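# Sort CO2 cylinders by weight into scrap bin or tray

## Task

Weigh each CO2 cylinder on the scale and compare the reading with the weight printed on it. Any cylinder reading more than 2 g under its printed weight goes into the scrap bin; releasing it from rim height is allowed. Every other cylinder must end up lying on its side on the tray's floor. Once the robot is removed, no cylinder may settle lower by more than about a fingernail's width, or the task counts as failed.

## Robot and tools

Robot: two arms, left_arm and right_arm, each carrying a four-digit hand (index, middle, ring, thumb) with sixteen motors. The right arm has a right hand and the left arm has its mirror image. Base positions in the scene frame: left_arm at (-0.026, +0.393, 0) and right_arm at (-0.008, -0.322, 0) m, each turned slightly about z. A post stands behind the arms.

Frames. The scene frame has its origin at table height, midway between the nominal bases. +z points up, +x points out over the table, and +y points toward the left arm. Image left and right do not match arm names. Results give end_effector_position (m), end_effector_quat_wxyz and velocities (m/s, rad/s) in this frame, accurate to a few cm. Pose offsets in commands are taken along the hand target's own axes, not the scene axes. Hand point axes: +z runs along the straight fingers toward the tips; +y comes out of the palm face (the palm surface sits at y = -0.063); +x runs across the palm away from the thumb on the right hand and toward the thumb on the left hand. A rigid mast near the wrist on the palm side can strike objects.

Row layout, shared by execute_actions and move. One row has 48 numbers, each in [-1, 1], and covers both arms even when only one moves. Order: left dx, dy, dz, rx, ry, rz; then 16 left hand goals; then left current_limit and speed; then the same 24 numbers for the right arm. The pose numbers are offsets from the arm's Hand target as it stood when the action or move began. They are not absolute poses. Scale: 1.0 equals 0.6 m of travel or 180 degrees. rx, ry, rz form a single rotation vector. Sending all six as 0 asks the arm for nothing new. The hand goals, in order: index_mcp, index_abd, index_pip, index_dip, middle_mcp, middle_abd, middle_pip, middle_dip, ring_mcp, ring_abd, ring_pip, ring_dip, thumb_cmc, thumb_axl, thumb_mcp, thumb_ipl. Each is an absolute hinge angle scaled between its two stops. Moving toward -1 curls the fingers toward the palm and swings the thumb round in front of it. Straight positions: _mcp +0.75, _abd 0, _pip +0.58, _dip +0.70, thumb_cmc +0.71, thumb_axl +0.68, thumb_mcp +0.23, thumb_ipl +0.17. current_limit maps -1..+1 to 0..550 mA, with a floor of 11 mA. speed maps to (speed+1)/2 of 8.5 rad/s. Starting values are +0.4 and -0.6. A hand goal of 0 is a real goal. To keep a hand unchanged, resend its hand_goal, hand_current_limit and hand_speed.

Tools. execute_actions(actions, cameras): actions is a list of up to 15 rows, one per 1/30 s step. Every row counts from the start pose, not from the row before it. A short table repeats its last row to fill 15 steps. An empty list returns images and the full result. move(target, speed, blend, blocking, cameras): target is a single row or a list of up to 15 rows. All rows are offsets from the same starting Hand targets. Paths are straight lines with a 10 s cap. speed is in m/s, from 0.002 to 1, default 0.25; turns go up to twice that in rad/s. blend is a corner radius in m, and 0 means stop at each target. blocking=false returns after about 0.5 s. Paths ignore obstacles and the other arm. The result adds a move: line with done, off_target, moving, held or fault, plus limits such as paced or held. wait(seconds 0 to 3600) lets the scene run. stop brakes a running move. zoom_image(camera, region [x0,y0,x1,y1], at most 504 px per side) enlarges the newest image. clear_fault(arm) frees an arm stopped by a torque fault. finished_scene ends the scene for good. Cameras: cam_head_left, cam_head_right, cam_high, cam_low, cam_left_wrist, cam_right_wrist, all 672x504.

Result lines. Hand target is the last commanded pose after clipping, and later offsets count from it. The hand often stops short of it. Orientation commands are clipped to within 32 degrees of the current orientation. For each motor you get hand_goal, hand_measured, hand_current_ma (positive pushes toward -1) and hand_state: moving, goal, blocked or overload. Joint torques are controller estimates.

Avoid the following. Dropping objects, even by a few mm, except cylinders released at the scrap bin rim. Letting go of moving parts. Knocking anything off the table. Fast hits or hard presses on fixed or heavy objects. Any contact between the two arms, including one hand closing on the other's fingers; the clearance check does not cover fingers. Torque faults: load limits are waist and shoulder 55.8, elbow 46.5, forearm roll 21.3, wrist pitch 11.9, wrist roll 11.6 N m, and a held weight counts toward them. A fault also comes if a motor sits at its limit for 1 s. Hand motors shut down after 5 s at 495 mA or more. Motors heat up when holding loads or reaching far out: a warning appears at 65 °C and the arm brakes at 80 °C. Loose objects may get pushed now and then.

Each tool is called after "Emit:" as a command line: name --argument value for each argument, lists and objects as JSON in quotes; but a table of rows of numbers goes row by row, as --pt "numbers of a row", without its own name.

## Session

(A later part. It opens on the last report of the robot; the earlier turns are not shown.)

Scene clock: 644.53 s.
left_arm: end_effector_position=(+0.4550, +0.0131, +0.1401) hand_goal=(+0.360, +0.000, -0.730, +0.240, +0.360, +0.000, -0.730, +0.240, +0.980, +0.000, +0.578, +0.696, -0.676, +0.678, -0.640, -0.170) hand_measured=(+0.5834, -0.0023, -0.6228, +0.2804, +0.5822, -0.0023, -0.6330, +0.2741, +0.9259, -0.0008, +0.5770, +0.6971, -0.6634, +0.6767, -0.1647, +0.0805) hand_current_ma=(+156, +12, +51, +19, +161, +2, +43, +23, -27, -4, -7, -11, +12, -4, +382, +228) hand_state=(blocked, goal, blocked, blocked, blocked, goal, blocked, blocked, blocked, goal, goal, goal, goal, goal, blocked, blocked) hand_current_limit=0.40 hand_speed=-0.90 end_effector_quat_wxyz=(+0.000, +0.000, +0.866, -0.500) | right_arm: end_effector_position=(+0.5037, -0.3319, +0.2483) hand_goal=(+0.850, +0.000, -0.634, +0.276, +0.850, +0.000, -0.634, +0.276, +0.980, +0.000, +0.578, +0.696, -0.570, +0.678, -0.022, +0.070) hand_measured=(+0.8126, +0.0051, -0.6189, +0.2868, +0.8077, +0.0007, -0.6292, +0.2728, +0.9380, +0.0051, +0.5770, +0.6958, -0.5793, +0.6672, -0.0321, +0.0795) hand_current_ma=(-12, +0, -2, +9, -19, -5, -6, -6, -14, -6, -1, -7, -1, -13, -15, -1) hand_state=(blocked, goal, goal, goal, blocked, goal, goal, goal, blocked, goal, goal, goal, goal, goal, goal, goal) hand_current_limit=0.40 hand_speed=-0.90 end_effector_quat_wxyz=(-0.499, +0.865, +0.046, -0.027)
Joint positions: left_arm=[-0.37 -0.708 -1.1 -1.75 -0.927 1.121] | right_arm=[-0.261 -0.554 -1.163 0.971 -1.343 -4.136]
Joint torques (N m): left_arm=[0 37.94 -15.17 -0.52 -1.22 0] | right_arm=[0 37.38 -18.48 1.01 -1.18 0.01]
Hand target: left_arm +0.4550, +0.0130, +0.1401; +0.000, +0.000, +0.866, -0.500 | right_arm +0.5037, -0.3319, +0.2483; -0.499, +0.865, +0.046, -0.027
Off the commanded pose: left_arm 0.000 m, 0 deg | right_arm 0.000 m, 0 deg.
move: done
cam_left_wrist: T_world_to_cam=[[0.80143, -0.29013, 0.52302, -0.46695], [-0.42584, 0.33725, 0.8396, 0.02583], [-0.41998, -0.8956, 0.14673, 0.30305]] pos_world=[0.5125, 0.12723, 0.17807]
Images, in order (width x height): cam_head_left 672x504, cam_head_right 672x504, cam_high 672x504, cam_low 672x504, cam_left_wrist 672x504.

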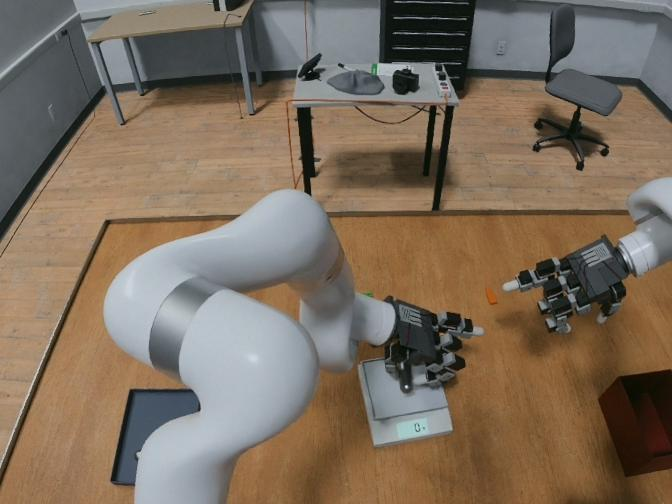

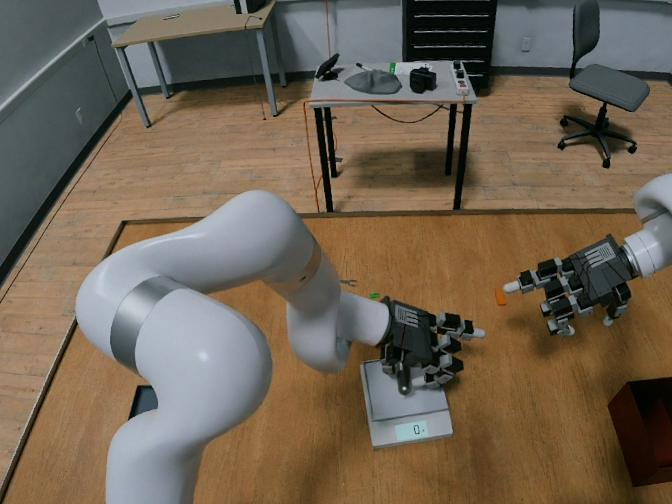

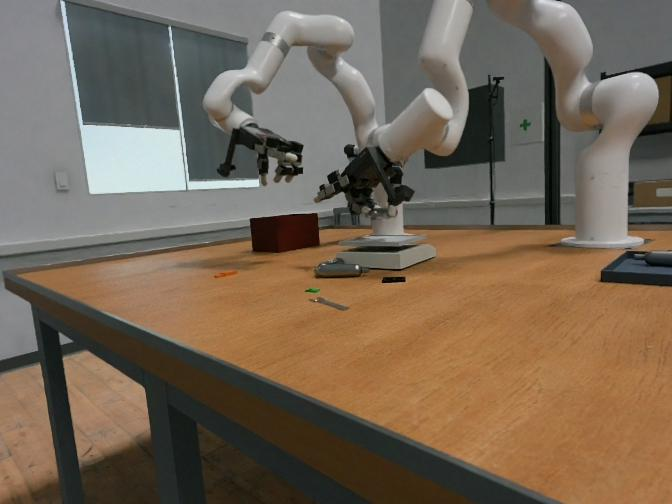

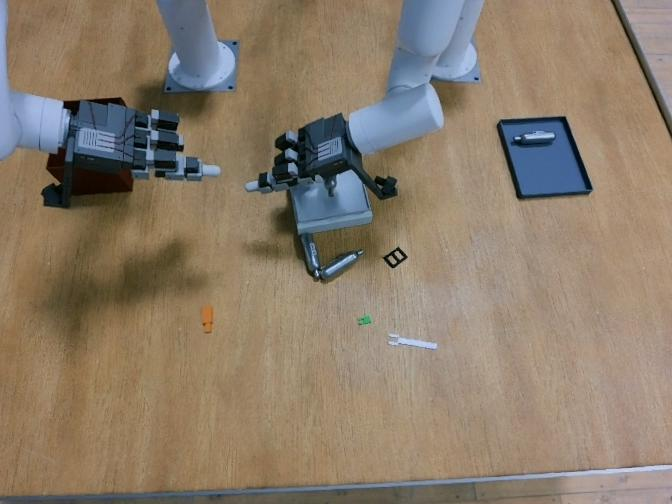

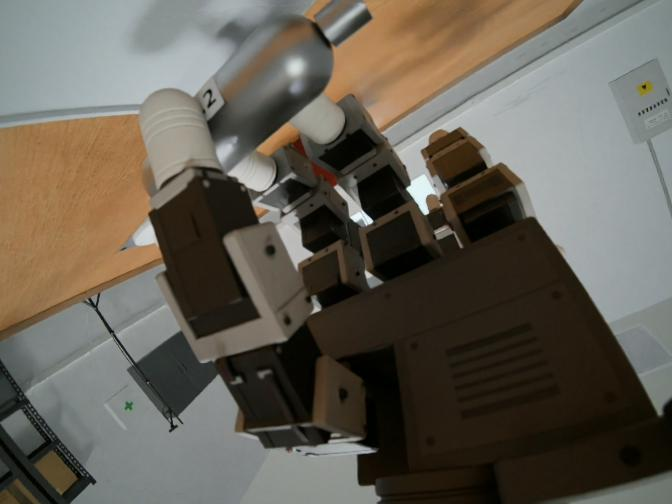

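Emit:
move --target '[0,0.0752,0.0434,0,0,0,0.36,0,-0.73,0.24,0.36,0,-0.73,0.24,0.98,0,0.577,0.696,-0.677,0.678,-0.64,-0.17,0.4,-0.9, 0,0,0,0,0,0,0.849,0,-0.635,0.275,0.849,0,-0.635,0.275,0.98,0,0.577,0.696,-0.571,0.678,-0.022,0.07,0.4,-0.9]' --speed 0.05 --cameras '["cam_head_right","cam_high"]'

Emit:
zoom_image --camera "cam_head_right" --region '[340, 330, 480, 450]'

Emit:
zoom_image --camera "cam_high" --region '[330, 190, 440, 272]'

Scene clock: 649.20 s.
left_arm: end_effector_position=(+0.4550, +0.0130, +0.0880) hand_goal=(+0.360, +0.000, -0.730, +0.240, +0.360, +0.000, -0.730, +0.240, +0.980, +0.000, +0.578, +0.696, -0.676, +0.678, -0.640, -0.170) hand_measured=(+0.5834, -0.0023, -0.6240, +0.2779, +0.5798, -0.0023, -0.6330, +0.2728, +0.9259, -0.0023, +0.5770, +0.6958, -0.6647, +0.6777, -0.1627, +0.0814) hand_current_ma=(+160, +5, +46, +16, +161, +5, +45, +19, -29, +0, -1, -5, +13, -9, +386, +228) hand_state=(blocked, goal, blocked, blocked, blocked, goal, blocked, blocked, blocked, goal, goal, goal, goal, goal, blocked, blocked) hand_current_limit=0.40 hand_speed=-0.90 end_effector_quat_wxyz=(+0.000, +0.000, +0.866, -0.500) | right_arm: end_effector_position=(+0.5037, -0.3319, +0.2483) hand_goal=(+0.850, +0.000, -0.634, +0.276, +0.850, +0.000, -0.634, +0.276, +0.980, +0.000, +0.578, +0.696, -0.570, +0.678, -0.022, +0.070) hand_measured=(+0.8114, +0.0051, -0.6189, +0.2868, +0.8077, +0.0007, -0.6305, +0.2728, +0.9380, +0.0051, +0.5770, +0.6958, -0.5793, +0.6683, -0.0321, +0.0795) hand_current_ma=(-9, +0, +7, +13, -15, -9, +0, +1, -15, -4, -2, -4, -1, -12, -13, -3) hand_state=(blocked, goal, goal, goal, blocked, goal, goal, goal, blocked, goal, goal, goal, goal, goal, goal, goal) hand_current_limit=0.40 hand_speed=-0.90 end_effector_quat_wxyz=(-0.499, +0.865, +0.046, -0.027)
Joint positions: left_arm=[-0.37 -0.812 -1.119 -1.811 -0.945 1.224] | right_arm=[-0.261 -0.554 -1.163 0.971 -1.343 -4.136]
Joint torques (N m): left_arm=[0 39.37 -13.97 -0.42 -1.27 0] | right_arm=[0 37.38 -18.48 1.01 -1.18 0.01]
Hand target: left_arm +0.4550, +0.0131, +0.0880; +0.000, +0.000, +0.866, -0.500 | right_arm +0.5037, -0.3319, +0.2483; -0.499, +0.865, +0.046, -0.027
Off the commanded pose: left_arm 0.000 m, 0 deg | right_arm 0.000 m, 0 deg.
move: done

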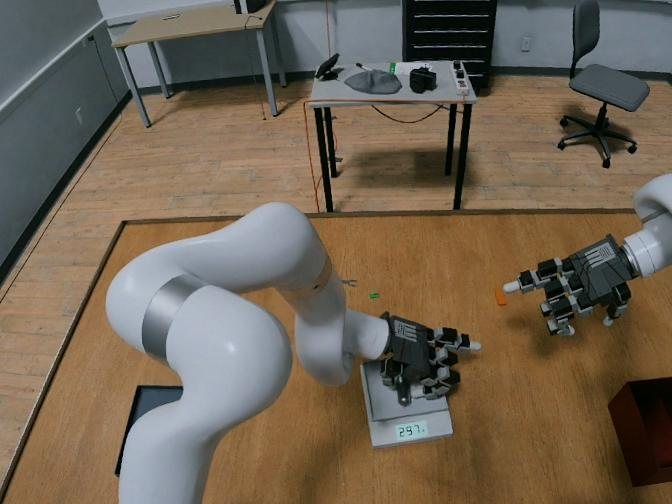

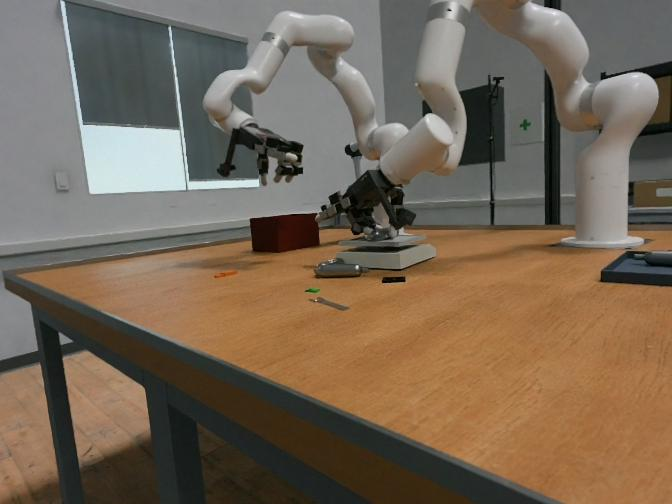

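Scaled by 3.600.

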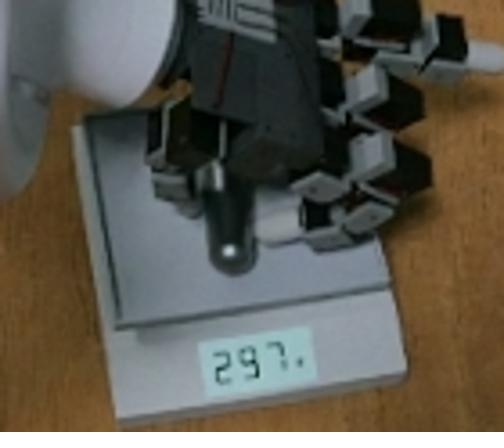

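Scaled by 4.582.

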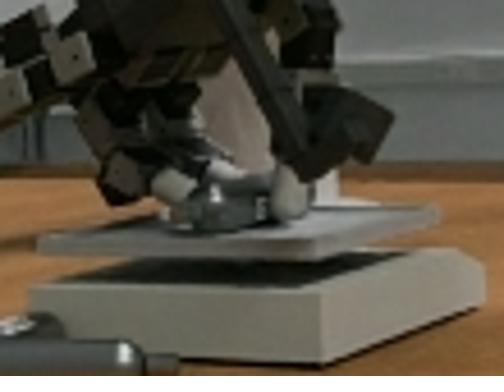

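Emit:
move --pt "0 0 0 0 0 0 0.57 0 -0.65 0.27 0.57 0 -0.65 0.27 0.98 0 0.577 0.696 -0.677 0.678 -0.22 0.03 0.4 -0.9 0 0 0 0 0 0 0.849 0 -0.635 0.275 0.849 0 -0.635 0.275 0.98 0 0.577 0.696 -0.571 0.678 -0.022 0.07 0.4 -0.9" --pt "0 0 0 0 0 0 0.68 0 -0.635 0.275 0.68 0 -0.635 0.275 0.98 0 0.577 0.696 -0.677 0.678 -0.1 0.07 0.4 -0.94 0 0 0 0 0 0 0.849 0 -0.635 0.275 0.849 0 -0.635 0.275 0.98 0 0.577 0.696 -0.571 0.678 -0.022 0.07 0.4 -0.9" --pt "0 0 0 0 0 0 0.86 0 -0.635 0.275 0.86 0 -0.635 0.275 0.98 0 0.577 0.696 -0.677 0.678 -0.022 0.07 0.4 -0.92 0 0 0 0 0 0 0.849 0 -0.635 0.275 0.849 0 -0.635 0.275 0.98 0 0.577 0.696 -0.571 0.678 -0.022 0.07 0.4 -0.9" --pt "0 -0.0866 -0.05 0 0 0 0.86 0 -0.635 0.275 0.86 0 -0.635 0.275 0.98 0 0.577 0.696 -0.677 0.678 -0.022 0.07 0.4 -0.9 0 0 0 0 0 0 0.849 0 -0.635 0.275 0.849 0 -0.635 0.275 0.98 0 0.577 0.696 -0.571 0.678 -0.022 0.07 0.4 -0.9" --speed 0.06 --cameras '["cam_head_right","cam_head_left","cam_high","cam_left_wrist"]'

Emit:
zoom_image --camera "cam_head_right" --region '[340, 330, 480, 450]'

Emit:
zoom_image --camera "cam_high" --region '[330, 190, 440, 272]'

Scene clock: 659.07 s.
left_arm: end_effector_position=(+0.4550, +0.0130, +0.1480) hand_goal=(+0.860, +0.000, -0.634, +0.276, +0.860, +0.000, -0.634, +0.276, +0.980, +0.000, +0.578, +0.696, -0.676, +0.678, -0.022, +0.070) hand_measured=(+0.7800, -0.0023, -0.6202, +0.2779, +0.7836, -0.0023, -0.6253, +0.2728, +0.9271, -0.0023, +0.5770, +0.6958, -0.6634, +0.6777, -0.0341, +0.0824) hand_current_ma=(-38, +1, +0, -1, -30, +6, -9, +0, -30, +3, -10, -8, +19, +0, -8, -3) hand_state=(blocked, goal, goal, goal, blocked, goal, goal, goal, blocked, goal, goal, goal, goal, goal, goal, goal) hand_current_limit=0.40 hand_speed=-0.90 end_effector_quat_wxyz=(+0.000, +0.000, +0.866, -0.500) | right_arm: end_effector_position=(+0.5037, -0.3319, +0.2483) hand_goal=(+0.850, +0.000, -0.634, +0.276, +0.850, +0.000, -0.634, +0.276, +0.980, +0.000, +0.578, +0.696, -0.570, +0.678, -0.022, +0.070) hand_measured=(+0.8114, +0.0051, -0.6189, +0.2868, +0.8089, +0.0007, -0.6292, +0.2728, +0.9392, +0.0051, +0.5770, +0.6958, -0.5793, +0.6672, -0.0321, +0.0795) hand_current_ma=(-10, -6, +1, +11, -21, -7, +0, -14, -18, -5, -1, -1, -4, -7, -12, +0) hand_state=(blocked, goal, goal, goal, blocked, goal, goal, goal, blocked, goal, goal, goal, goal, goal, goal, goal) hand_current_limit=0.40 hand_speed=-0.90 end_effector_quat_wxyz=(-0.499, +0.865, +0.046, -0.027)
Joint positions: left_arm=[-0.37 -0.693 -1.098 -1.74 -0.925 1.104] | right_arm=[-0.261 -0.554 -1.163 0.971 -1.343 -4.136]
Joint torques (N m): left_arm=[0 37.73 -15.36 -0.54 -1.22 0] | right_arm=[0 37.38 -18.48 1.01 -1.18 0.01]
Hand target: left_arm +0.4550, +0.0131, +0.1480; +0.000, +0.000, +0.866, -0.500 | right_arm +0.5037, -0.3319, +0.2483; -0.499, +0.865, +0.046, -0.027
Off the commanded pose: left_arm 0.000 m, 0 deg | right_arm 0.000 m, 0 deg.
move: done
cam_left_wrist: T_world_to_cam=[[0.80138, -0.29029, 0.523, -0.47104], [-0.42576, 0.33731, 0.83961, 0.01915], [-0.42014, -0.89552, 0.14672, 0.30197]] pos_world=[0.5125, 0.12723, 0.18597]
Images, in order (width x height): cam_head_left 672x504, cam_head_right 672x504, cam_high 672x504, cam_left_wrist 672x504.

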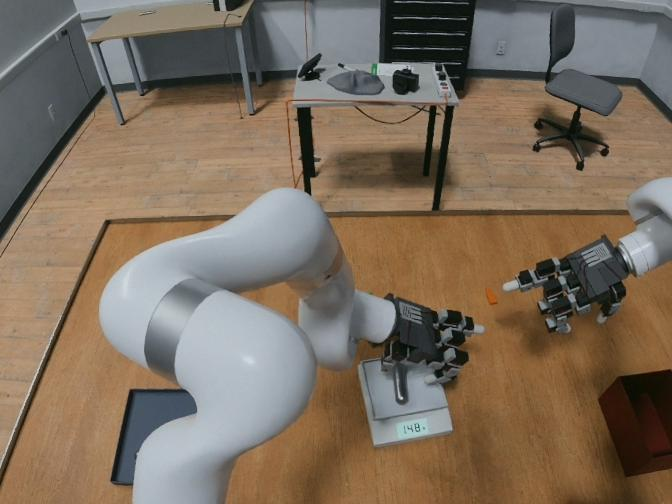

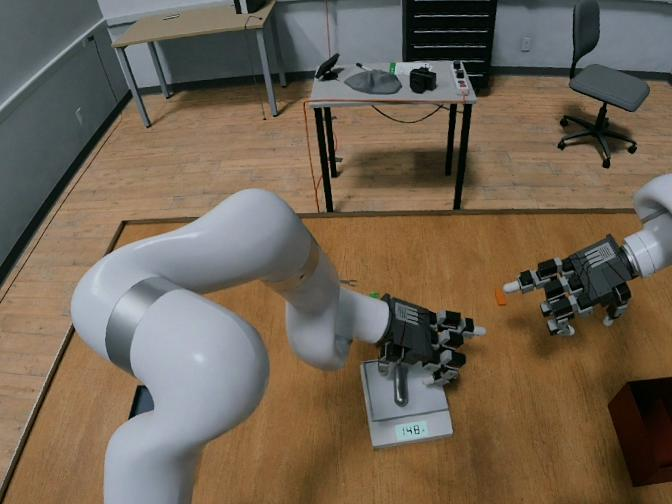

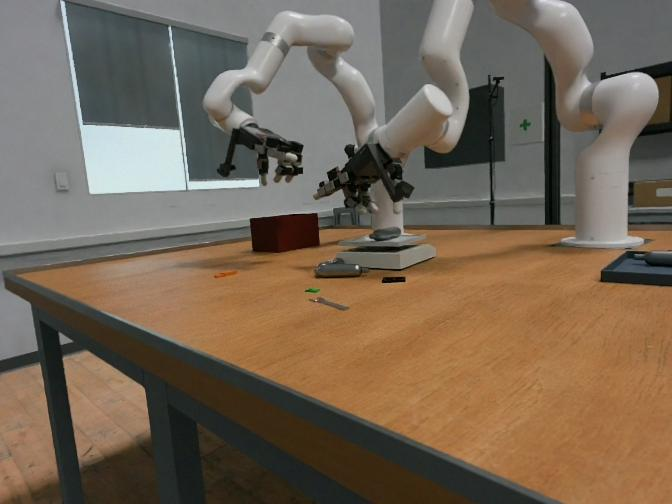

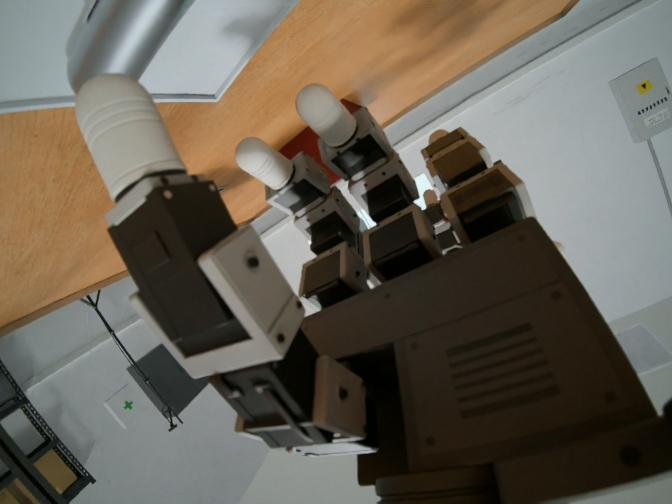

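Scaled by 3.600.

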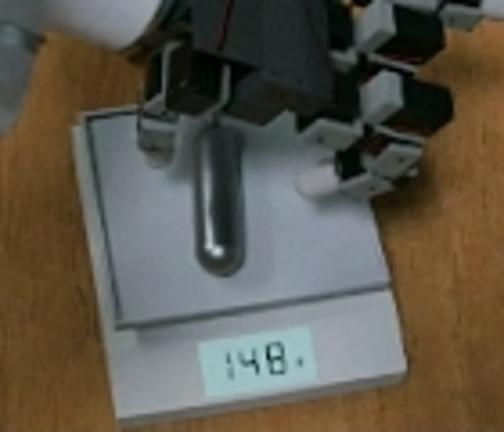

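Scaled by 4.582.

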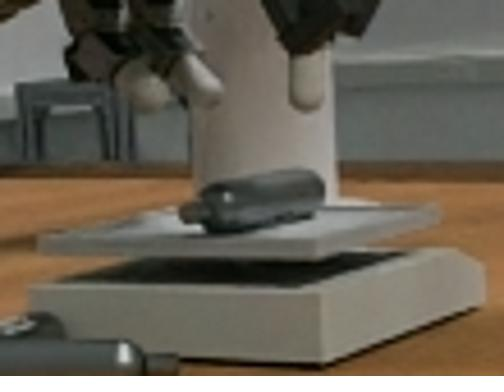

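Emit:
zoom_image --camera "cam_head_left" --region '[380, 405, 450, 450]'

Emit:
move --pt "-0.0067 0.0967 0.0366 0 0 0 0.86 0 -0.635 0.275 0.86 0 -0.635 0.275 0.98 0 0.577 0.696 -0.677 0.678 -0.022 0.07 0.4 -0.9 0 0 0 0 0 0 0.849 0 -0.635 0.275 0.849 0 -0.635 0.275 0.98 0 0.577 0.696 -0.571 0.678 -0.022 0.07 0.4 -0.9" --pt "-0.0067 0.0967 0.0366 0 0 0 0.62 0 -0.635 0.275 0.62 0 -0.635 0.275 0.98 0 0.577 0.696 -0.677 0.678 -0.18 0.07 0.4 -0.92 0 0 0 0 0 0 0.849 0 -0.635 0.275 0.849 0 -0.635 0.275 0.98 0 0.577 0.696 -0.571 0.678 -0.022 0.07 0.4 -0.9" --pt "-0.0067 0.0967 0.0366 0 0 0 0.52 0 -0.66 0.26 0.52 0 -0.66 0.26 0.98 0 0.577 0.696 -0.677 0.678 -0.35 0 0.4 -0.92 0 0 0 0 0 0 0.849 0 -0.635 0.275 0.849 0 -0.635 0.275 0.98 0 0.577 0.696 -0.571 0.678 -0.022 0.07 0.4 -0.9" --pt "-0.0067 0.0967 0.0366 0 0 0 0.36 0 -0.73 0.24 0.36 0 -0.73 0.24 0.98 0 0.577 0.696 -0.677 0.678 -0.64 -0.17 0.4 -0.9 0 0 0 0 0 0 0.849 0 -0.635 0.275 0.849 0 -0.635 0.275 0.98 0 0.577 0.696 -0.571 0.678 -0.022 0.07 0.4 -0.9" --speed 0.08 --cameras '["cam_head_right","cam_high","cam_left_wrist"]'

Emit:
zoom_image --camera "cam_head_right" --region '[340, 330, 480, 450]'

Scaled by 7.200.

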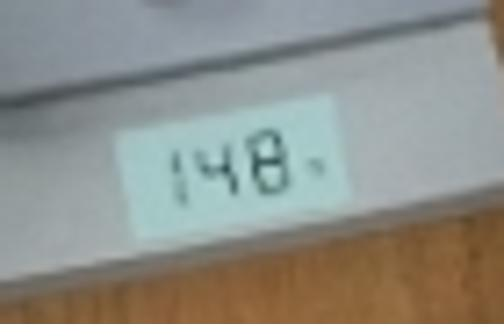

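Scene clock: 677.00 s.
left_arm: end_effector_position=(+0.4590, +0.0230, +0.0867) hand_goal=(+0.360, +0.000, -0.730, +0.240, +0.360, +0.000, -0.730, +0.240, +0.980, +0.000, +0.578, +0.696, -0.676, +0.678, -0.640, -0.170) hand_measured=(+0.5870, -0.0037, -0.6215, +0.2766, +0.5798, -0.0023, -0.6266, +0.2741, +0.9259, -0.0023, +0.5770, +0.6958, -0.6634, +0.6788, -0.1657, +0.0805) hand_current_ma=(+158, -2, +57, +16, +165, +5, +55, +15, -29, +8, -10, -5, +15, +1, +227, +176) hand_state=(moving, goal, blocked, blocked, moving, goal, blocked, blocked, blocked, goal, goal, goal, goal, goal, moving, moving) hand_current_limit=0.40 hand_speed=-0.90 end_effector_quat_wxyz=(+0.000, +0.000, +0.866, -0.500) | right_arm: end_effector_position=(+0.5037, -0.3319, +0.2483) hand_goal=(+0.850, +0.000, -0.634, +0.276, +0.850, +0.000, -0.634, +0.276, +0.980, +0.000, +0.578, +0.696, -0.570, +0.678, -0.022, +0.070) hand_measured=(+0.8126, +0.0051, -0.6189, +0.2868, +0.8089, +0.0007, -0.6305, +0.2728, +0.9392, +0.0036, +0.5757, +0.6958, -0.5793, +0.6683, -0.0331, +0.0805) hand_current_ma=(-13, -2, +5, -2, -18, -6, -5, -11, -17, -9, -5, -5, +3, -16, -15, +7) hand_state=(blocked, goal, goal, goal, blocked, goal, goal, goal, blocked, goal, goal, goal, goal, goal, goal, goal) hand_current_limit=0.40 hand_speed=-0.90 end_effector_quat_wxyz=(-0.499, +0.865, +0.046, -0.027)
Joint positions: left_arm=[-0.35 -0.814 -1.119 -1.794 -0.951 1.225] | right_arm=[-0.261 -0.554 -1.163 0.971 -1.343 -4.136]
Joint torques (N m): left_arm=[0 39.35 -13.91 -0.42 -1.27 0] | right_arm=[0 37.38 -18.48 1.01 -1.18 0.01]
Hand target: left_arm +0.4590, +0.0230, +0.0867; +0.000, +0.000, +0.866, -0.500 | right_arm +0.5037, -0.3319, +0.2483; -0.499, +0.865, +0.046, -0.027
Off the commanded pose: left_arm 0.000 m, 0 deg | right_arm 0.000 m, 0 deg.
move: done
cam_left_wrist: T_world_to_cam=[[0.80138, -0.29019, 0.52305, -0.4393], [-0.42584, 0.3373, 0.83958, 0.06899], [-0.42006, -0.89556, 0.14672, 0.32156]] pos_world=[0.5165, 0.13723, 0.12467]

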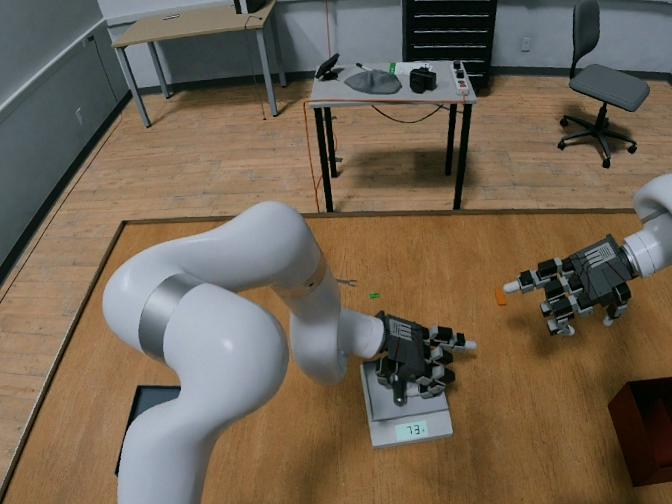

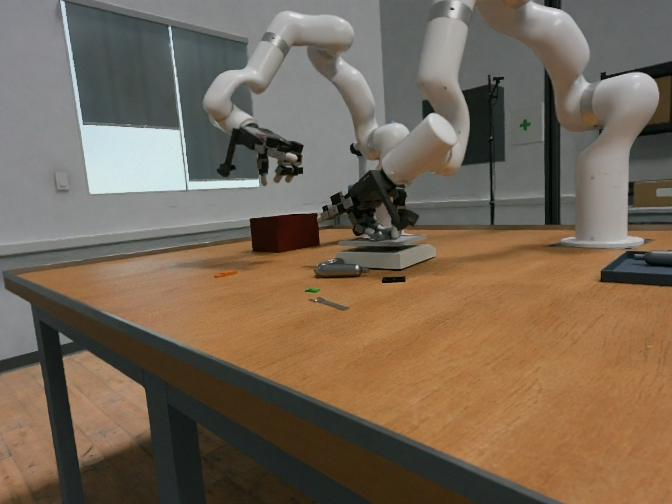

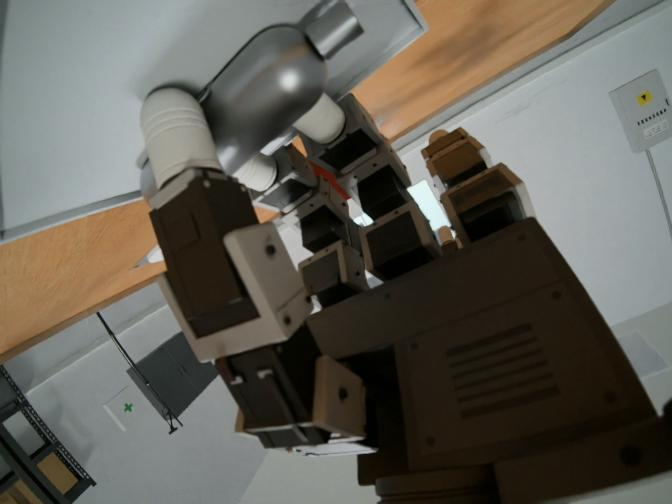

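Scaled by 3.600.

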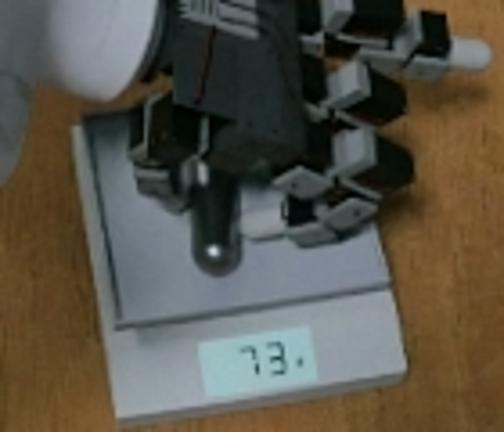

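Emit:
move --pt "0 -0.0938 -0.0542 0 0 0 0.36 0 -0.73 0.24 0.36 0 -0.73 0.24 0.98 0 0.577 0.696 -0.677 0.678 -0.64 -0.17 0.4 -0.9 0 0 0 0 0 0 0.849 0 -0.635 0.275 0.849 0 -0.635 0.275 0.98 0 0.577 0.696 -0.571 0.678 -0.022 0.07 0.4 -0.9" --pt "0.135 0.354 -0.8907 0 -0.4378 -0.2528 0.36 0 -0.73 0.24 0.36 0 -0.73 0.24 0.98 0 0.577 0.696 -0.677 0.678 -0.64 -0.17 0.4 -0.9 0 0 0 0 0 0 0.849 0 -0.635 0.275 0.849 0 -0.635 0.275 0.98 0 0.577 0.696 -0.571 0.678 -0.022 0.07 0.4 -0.9" --speed '[0.08,0.2]' --blend 0.02 --cameras '["cam_head_left","cam_high","cam_low","cam_left_wrist"]'

Emit:
zoom_image --camera "cam_head_left" --region '[80, 340, 280, 490]'

Emit:
zoom_image --camera "cam_low" --region '[480, 80, 640, 200]'

Scene clock: 694.40 s.
left_arm: end_effector_position=(+0.3782, +0.5921, +0.1701) hand_goal=(+0.360, +0.000, -0.730, +0.240, +0.360, +0.000, -0.730, +0.240, +0.980, +0.000, +0.578, +0.696, -0.676, +0.678, -0.640, -0.170) hand_measured=(+0.5870, -0.0037, -0.6215, +0.2753, +0.5750, -0.0037, -0.6266, +0.2741, +0.9259, -0.0066, +0.5757, +0.6958, -0.6622, +0.6798, -0.1647, +0.0805) hand_current_ma=(+158, +2, +52, +12, +160, +9, +51, +22, -36, +1, -9, -10, +9, -1, +380, +231) hand_state=(blocked, goal, blocked, blocked, blocked, goal, blocked, blocked, blocked, goal, goal, goal, goal, goal, blocked, blocked) hand_current_limit=0.40 hand_speed=-0.90 end_effector_quat_wxyz=(-0.356, +0.618, -0.607, +0.350) | right_arm: end_effector_position=(+0.5037, -0.3319, +0.2483) hand_goal=(+0.850, +0.000, -0.634, +0.276, +0.850, +0.000, -0.634, +0.276, +0.980, +0.000, +0.578, +0.696, -0.570, +0.678, -0.022, +0.070) hand_measured=(+0.8126, +0.0065, -0.6189, +0.2868, +0.8089, +0.0021, -0.6292, +0.2728, +0.9392, +0.0051, +0.5770, +0.6958, -0.5793, +0.6683, -0.0321, +0.0795) hand_current_ma=(-6, -8, -1, +1, -22, -7, -4, -2, -11, -9, -2, -6, +5, -15, -8, +3) hand_state=(blocked, goal, goal, goal, blocked, goal, goal, goal, blocked, goal, goal, goal, goal, goal, goal, goal) hand_current_limit=0.40 hand_speed=-0.90 end_effector_quat_wxyz=(-0.499, +0.865, +0.046, -0.027)
Joint positions: left_arm=[0.769 -0.267 -0.474 -2.355 -0.893 1.402] | right_arm=[-0.261 -0.554 -1.163 0.971 -1.343 -4.136]
Joint torques (N m): left_arm=[0 22.36 -13.1 -0.29 -1.33 0] | right_arm=[0 37.38 -18.48 1.01 -1.18 0.01]
Hand target: left_arm +0.3782, +0.5921, +0.1701; -0.356, +0.618, -0.607, +0.350 | right_arm +0.5037, -0.3319, +0.2483; -0.499, +0.865, +0.046, -0.027
Off the commanded pose: left_arm 0.000 m, 0 deg | right_arm 0.000 m, 0 deg.
move: done
cam_left_wrist: T_world_to_cam=[[0.2768, 0.80585, 0.52343, -0.70365], [-0.32896, -0.43233, 0.83957, 0.19164], [0.90286, -0.40459, 0.14542, -0.00584]] pos_world=[0.26309, 0.64753, 0.20827]

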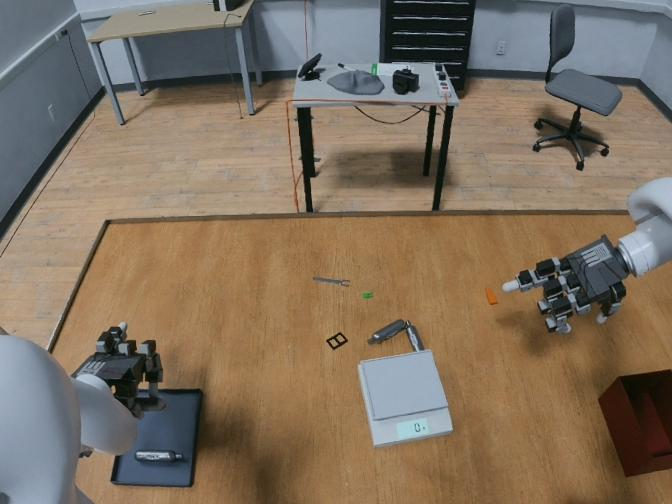

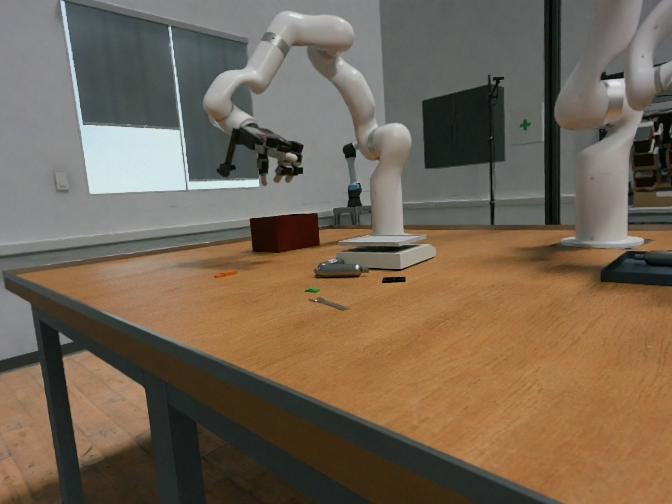

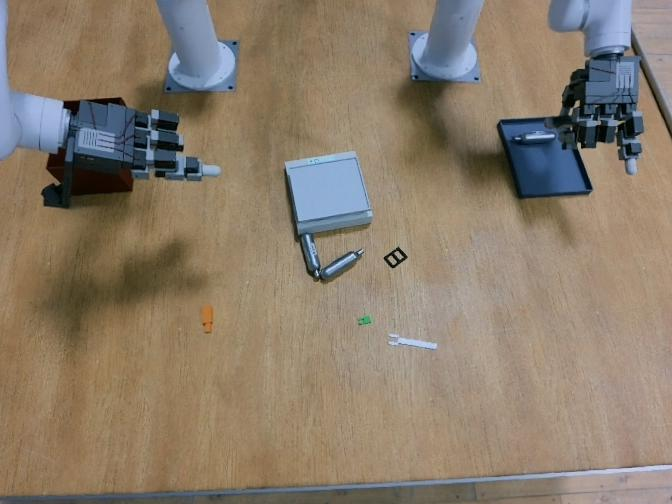

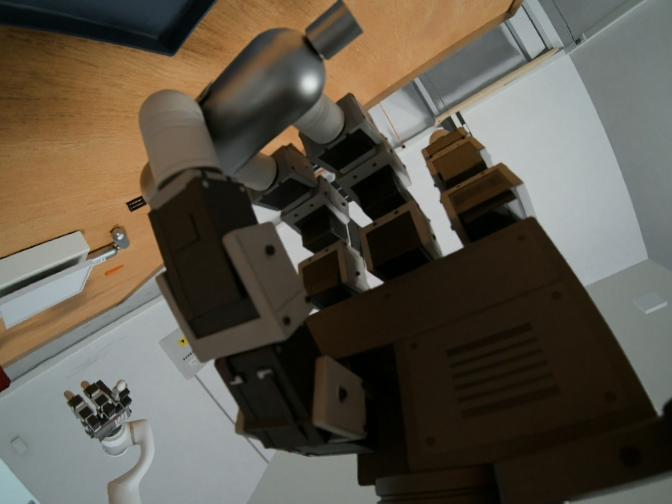

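Scaled by 2.520.

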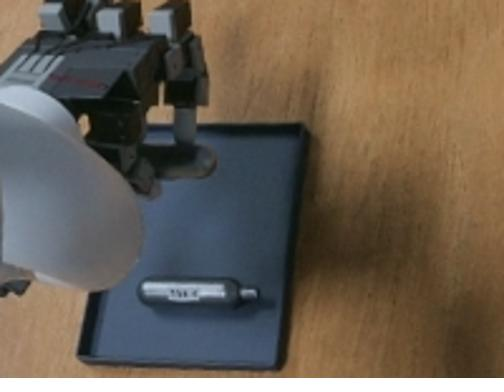

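Scaled by 3.150.

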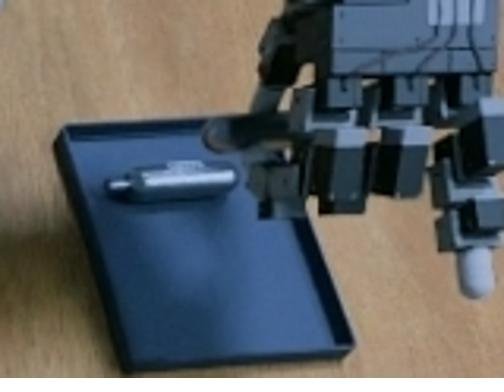

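Emit:
move --pt "0 0.2015 0.1163 0 0 0 0.36 0 -0.73 0.24 0.36 0 -0.73 0.24 0.98 0 0.577 0.696 -0.677 0.678 -0.64 -0.17 0.4 -0.9 0 0 0 0 0 0 0.849 0 -0.635 0.275 0.849 0 -0.635 0.275 0.98 0 0.577 0.696 -0.571 0.678 -0.022 0.07 0.4 -0.9" --pt "0 0.2066 0.1193 0 0 0 0.36 0 -0.73 0.24 0.36 0 -0.73 0.24 0.98 0 0.577 0.696 -0.677 0.678 -0.64 -0.17 0.4 -0.9 0 0 0 0 0 0 0.849 0 -0.635 0.275 0.849 0 -0.635 0.275 0.98 0 0.577 0.696 -0.571 0.678 -0.022 0.07 0.4 -0.9" --speed '[0.1,0.02]' --blend 0.003 --cameras '["cam_head_left","cam_high","cam_low","cam_left_wrist"]'

Emit:
zoom_image --camera "cam_left_wrist" --region '[60, 0, 380, 240]'

Emit:
zoom_image --camera "cam_low" --region '[480, 80, 640, 200]'

Scene clock: 704.77 s.
left_arm: end_effector_position=(+0.3780, +0.5922, +0.0270) hand_goal=(+0.360, +0.000, -0.730, +0.240, +0.360, +0.000, -0.730, +0.240, +0.980, +0.000, +0.578, +0.696, -0.676, +0.678, -0.640, -0.170) hand_measured=(+0.5858, -0.0052, -0.6215, +0.2753, +0.5750, -0.0037, -0.6266, +0.2728, +0.9259, -0.0066, +0.5770, +0.6958, -0.6622, +0.6798, -0.1647, +0.0814) hand_current_ma=(+166, +0, +55, +11, +156, +3, +48, +21, -33, +1, -11, -7, +7, -6, +380, +230) hand_state=(blocked, goal, blocked, blocked, blocked, goal, blocked, blocked, blocked, goal, goal, goal, goal, goal, blocked, blocked) hand_current_limit=0.40 hand_speed=-0.90 end_effector_quat_wxyz=(-0.356, +0.618, -0.607, +0.350) | right_arm: end_effector_position=(+0.5037, -0.3319, +0.2483) hand_goal=(+0.850, +0.000, -0.634, +0.276, +0.850, +0.000, -0.634, +0.276, +0.980, +0.000, +0.578, +0.696, -0.570, +0.678, -0.022, +0.070) hand_measured=(+0.8126, +0.0065, -0.6189, +0.2868, +0.8089, +0.0007, -0.6292, +0.2728, +0.9380, +0.0051, +0.5770, +0.6958, -0.5793, +0.6683, -0.0321, +0.0795) hand_current_ma=(-12, -6, +5, +5, -22, -8, -6, -8, -13, -6, -5, -7, +4, -6, -20, -4) hand_state=(blocked, goal, goal, goal, blocked, goal, goal, goal, blocked, goal, goal, goal, goal, goal, goal, goal) hand_current_limit=0.40 hand_speed=-0.90 end_effector_quat_wxyz=(-0.499, +0.865, +0.046, -0.027)
Joint positions: left_arm=[0.77 -0.726 -0.562 -2.501 -1.176 1.684] | right_arm=[-0.261 -0.554 -1.163 0.971 -1.343 -4.136]
Joint torques (N m): left_arm=[0 29.75 -6.52 0.24 -1.34 0] | right_arm=[0 37.38 -18.48 1.01 -1.18 0.01]
Hand target: left_arm +0.3780, +0.5921, +0.0269; -0.356, +0.618, -0.607, +0.350 | right_arm +0.5037, -0.3319, +0.2483; -0.499, +0.865, +0.046, -0.027
Off the commanded pose: left_arm 0.000 m, 0 deg | right_arm 0.000 m, 0 deg.
move: done; blend cut to 0.0018 m at target 1
cam_left_wrist: T_world_to_cam=[[0.27662, 0.80591, 0.52345, -0.62871], [-0.32887, -0.43243, 0.83956, 0.31188], [0.90295, -0.40438, 0.14542, 0.01505]] pos_world=[0.26289, 0.64763, 0.06507]

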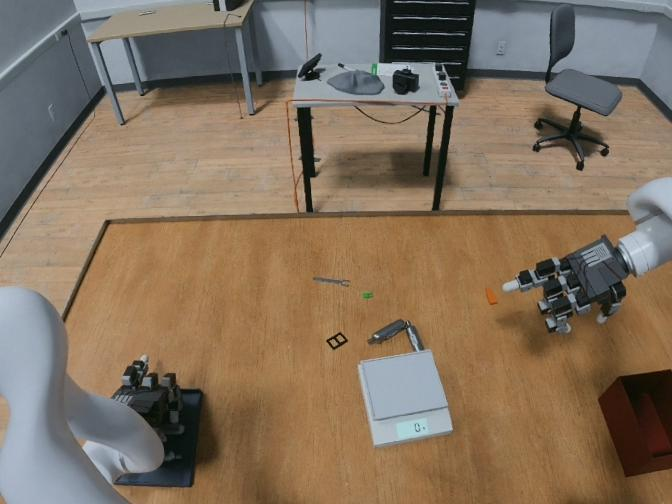

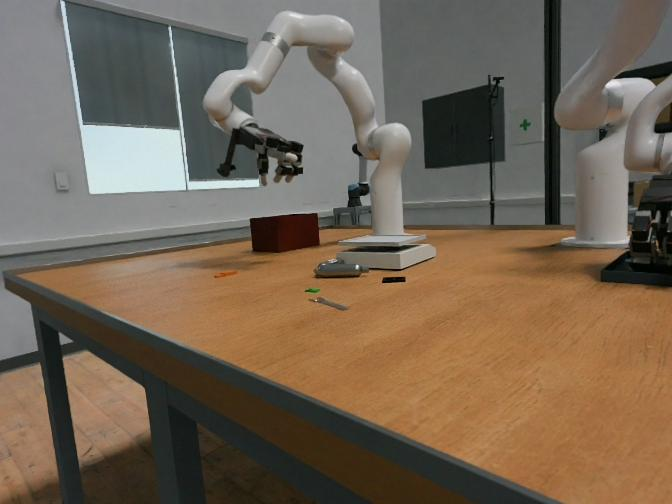

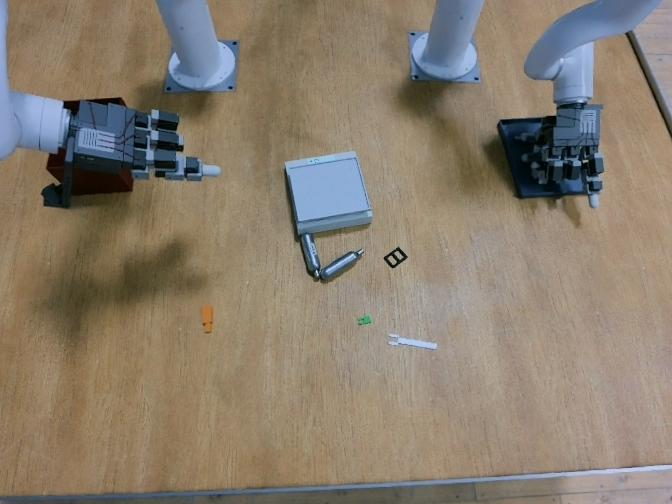

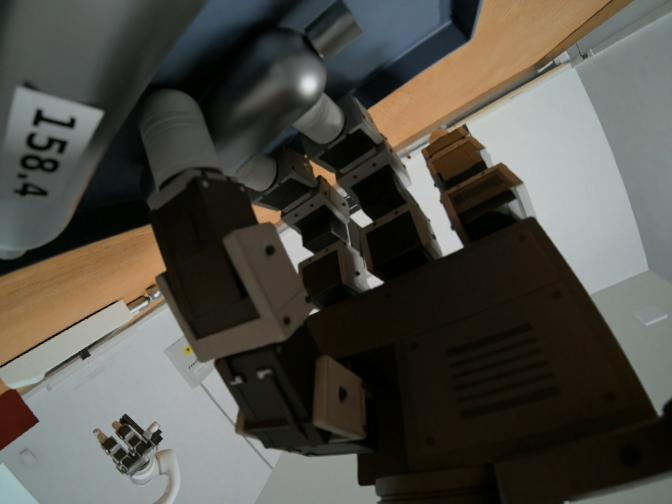

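Scaled by 1.575 from the camera's image (finer frame: 960x720).

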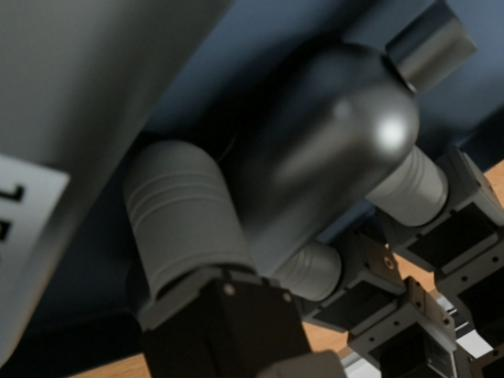

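Scaled by 3.150.

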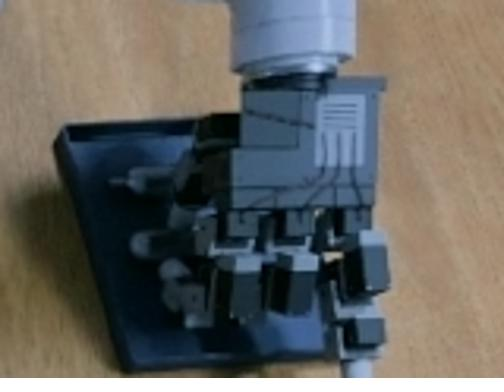

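Emit:
move --target '[0,0.0014,0.0008,0,0,0,0.36,0,-0.73,0.24,0.36,0,-0.73,0.24,0.98,0,0.577,0.696,-0.677,0.678,-0.64,-0.17,0.4,-0.9, 0,0,0,0,0,0,0.849,0,-0.635,0.275,0.849,0,-0.635,0.275,0.98,0,0.577,0.696,-0.571,0.678,-0.022,0.07,0.4,-0.9]' --speed 0.02

Scene clock: 708.17 s.
left_arm: end_effector_position=(+0.3780, +0.5921, +0.0260) hand_goal=(+0.360, +0.000, -0.730, +0.240, +0.360, +0.000, -0.730, +0.240, +0.980, +0.000, +0.578, +0.696, -0.676, +0.678, -0.640, -0.170) hand_measured=(+0.5870, -0.0037, -0.6266, +0.2524, +0.5738, -0.0037, -0.6343, +0.2550, +0.9271, -0.0066, +0.5770, +0.6958, -0.6622, +0.6788, -0.1627, +0.0814) hand_current_ma=(+163, +2, +47, +5, +162, +7, +49, +3, -27, -4, -8, -7, +13, -5, +377, +226) hand_state=(blocked, goal, blocked, goal, blocked, goal, blocked, goal, blocked, goal, goal, goal, goal, goal, blocked, blocked) hand_current_limit=0.40 hand_speed=-0.90 end_effector_quat_wxyz=(-0.356, +0.618, -0.607, +0.350) | right_arm: end_effector_position=(+0.5037, -0.3319, +0.2483) hand_goal=(+0.850, +0.000, -0.634, +0.276, +0.850, +0.000, -0.634, +0.276, +0.980, +0.000, +0.578, +0.696, -0.570, +0.678, -0.022, +0.070) hand_measured=(+0.8126, +0.0065, -0.6176, +0.2868, +0.8089, +0.0007, -0.6305, +0.2728, +0.9380, +0.0051, +0.5770, +0.6958, -0.5793, +0.6672, -0.0321, +0.0795) hand_current_ma=(-13, -5, +4, +11, -19, +1, -2, -5, -6, -7, -2, -8, -9, -16, -8, +1) hand_state=(blocked, goal, goal, goal, blocked, goal, goal, goal, blocked, goal, goal, goal, goal, goal, goal, goal) hand_current_limit=0.40 hand_speed=-0.90 end_effector_quat_wxyz=(-0.499, +0.865, +0.046, -0.027)
Joint positions: left_arm=[0.77 -0.729 -0.563 -2.501 -1.177 1.685] | right_arm=[-0.261 -0.554 -1.163 0.971 -1.343 -4.136]
Joint torques (N m): left_arm=[0 9.6 -6.48 0.25 -1.34 0] | right_arm=[0 37.38 -18.48 1.01 -1.18 0.01]
Hand target: left_arm +0.3780, +0.5921, +0.0260; -0.356, +0.618, -0.607, +0.350 | right_arm +0.5037, -0.3319, +0.2483; -0.499, +0.865, +0.046, -0.027
Off the commanded pose: left_arm 0.000 m, 0 deg | right_arm 0.000 m, 0 deg.
move: done

Emit:
move --pt "0 -0.0007 -0.0004 0 0 0 0.57 0 -0.65 0.27 0.57 0 -0.65 0.27 0.98 0 0.577 0.696 -0.677 0.678 -0.22 0.03 0.4 -0.9 0 0 0 0 0 0 0.849 0 -0.635 0.275 0.849 0 -0.635 0.275 0.98 0 0.577 0.696 -0.571 0.678 -0.022 0.07 0.4 -0.9" --pt "0 -0.0007 -0.0004 0 0 0 0.68 0 -0.635 0.275 0.68 0 -0.635 0.275 0.98 0 0.577 0.696 -0.677 0.678 -0.12 0.09 0.4 -0.94 0 0 0 0 0 0 0.849 0 -0.635 0.275 0.849 0 -0.635 0.275 0.98 0 0.577 0.696 -0.571 0.678 -0.022 0.07 0.4 -0.9" --pt "0 -0.0007 -0.0004 0 0 0 0.8 0 -0.62 0.275 0.8 0 -0.62 0.275 0.98 0 0.577 0.696 -0.677 0.678 -0.1 0.09 0.4 -0.94 0 0 0 0 0 0 0.849 0 -0.635 0.275 0.849 0 -0.635 0.275 0.98 0 0.577 0.696 -0.571 0.678 -0.022 0.07 0.4 -0.9" --pt "0 -0.2021 -0.1167 0 0 0 0.8 0 -0.62 0.275 0.8 0 -0.62 0.275 0.98 0 0.577 0.696 -0.677 0.678 -0.1 0.09 0.4 -0.94 0 0 0 0 0 0 0.849 0 -0.635 0.275 0.849 0 -0.635 0.275 0.98 0 0.577 0.696 -0.571 0.678 -0.022 0.07 0.4 -0.9" --speed 0.08 --cameras '["cam_head_left","cam_low","cam_left_wrist"]'

Emit:
zoom_image --camera "cam_low" --region '[480, 80, 640, 200]'

Emit:
zoom_image --camera "cam_low" --region '[280, 200, 420, 305]'

Emit:
zoom_image --camera "cam_head_left" --region '[350, 300, 450, 375]'

Scene clock: 720.17 s.
left_arm: end_effector_position=(+0.3782, +0.5920, +0.1660) hand_goal=(+0.800, +0.000, -0.620, +0.276, +0.800, +0.000, -0.620, +0.276, +0.980, +0.000, +0.578, +0.696, -0.676, +0.678, -0.100, +0.090) hand_measured=(+0.7245, -0.0052, -0.6163, +0.2702, +0.7269, -0.0037, -0.6215, +0.2690, +0.9271, -0.0066, +0.5770, +0.6945, -0.6622, +0.6798, -0.1083, +0.0928) hand_current_ma=(-40, +11, -8, -5, -22, +5, -9, -1, -35, -3, -14, -10, +6, +0, -2, -13) hand_state=(blocked, goal, goal, goal, blocked, goal, goal, goal, blocked, goal, goal, goal, goal, goal, goal, goal) hand_current_limit=0.40 hand_speed=-0.94 end_effector_quat_wxyz=(-0.356, +0.618, -0.607, +0.350) | right_arm: end_effector_position=(+0.5037, -0.3319, +0.2483) hand_goal=(+0.850, +0.000, -0.634, +0.276, +0.850, +0.000, -0.634, +0.276, +0.980, +0.000, +0.578, +0.696, -0.570, +0.678, -0.022, +0.070) hand_measured=(+0.8114, +0.0051, -0.6189, +0.2868, +0.8077, +0.0007, -0.6305, +0.2728, +0.9392, +0.0051, +0.5770, +0.6958, -0.5793, +0.6672, -0.0321, +0.0795) hand_current_ma=(-17, -9, +4, +14, -16, -4, -2, -15, -17, -8, +3, +0, +7, -8, -18, +2) hand_state=(blocked, goal, goal, goal, blocked, goal, goal, goal, blocked, goal, goal, goal, goal, goal, goal, goal) hand_current_limit=0.40 hand_speed=-0.90 end_effector_quat_wxyz=(-0.499, +0.865, +0.046, -0.027)
Joint positions: left_arm=[0.769 -0.28 -0.475 -2.361 -0.901 1.413] | right_arm=[-0.261 -0.554 -1.163 0.971 -1.343 -4.136]
Joint torques (N m): left_arm=[0 22.61 -12.93 -0.27 -1.35 0] | right_arm=[0 37.38 -18.48 1.01 -1.18 0.01]
Hand target: left_arm +0.3782, +0.5921, +0.1660; -0.356, +0.618, -0.607, +0.350 | right_arm +0.5037, -0.3319, +0.2483; -0.499, +0.865, +0.046, -0.027
Off the commanded pose: left_arm 0.000 m, 0 deg | right_arm 0.000 m, 0 deg.
move: done
cam_left_wrist: T_world_to_cam=[[0.27688, 0.80582, 0.52344, -0.70151], [-0.329, -0.43232, 0.83956, 0.19509], [0.90283, -0.40467, 0.14542, -0.00518]] pos_world=[0.26309, 0.64753, 0.20417]

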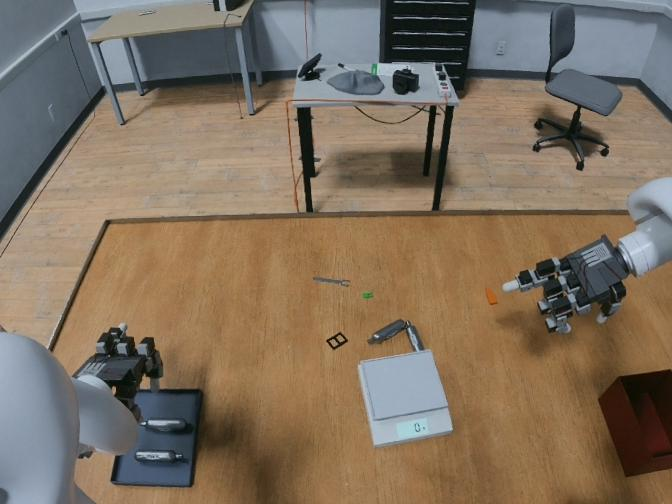

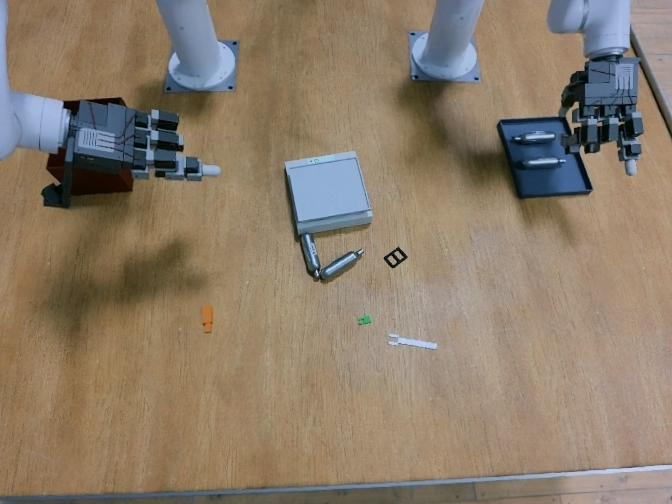

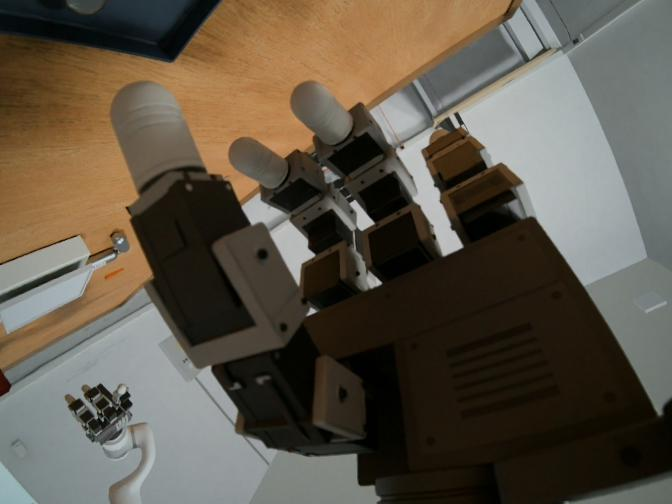

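Scaled by 3.150.

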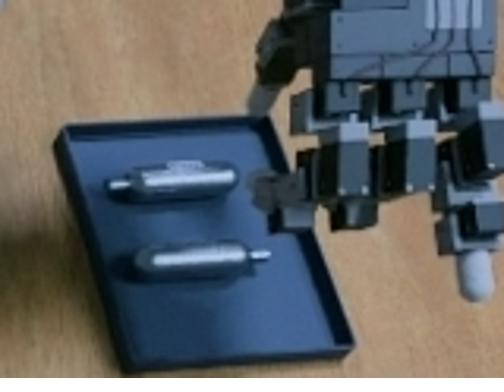

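Scaled by 3.600.

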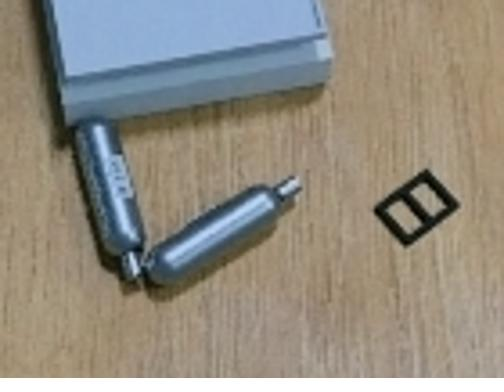

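Scaled by 5.040.

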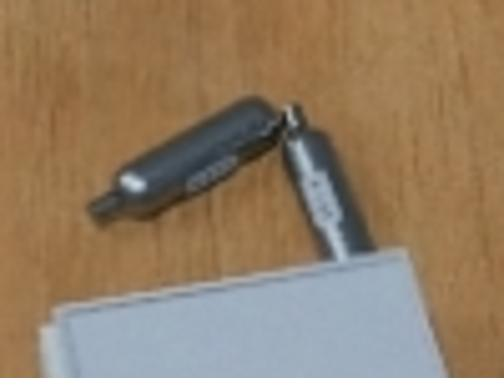

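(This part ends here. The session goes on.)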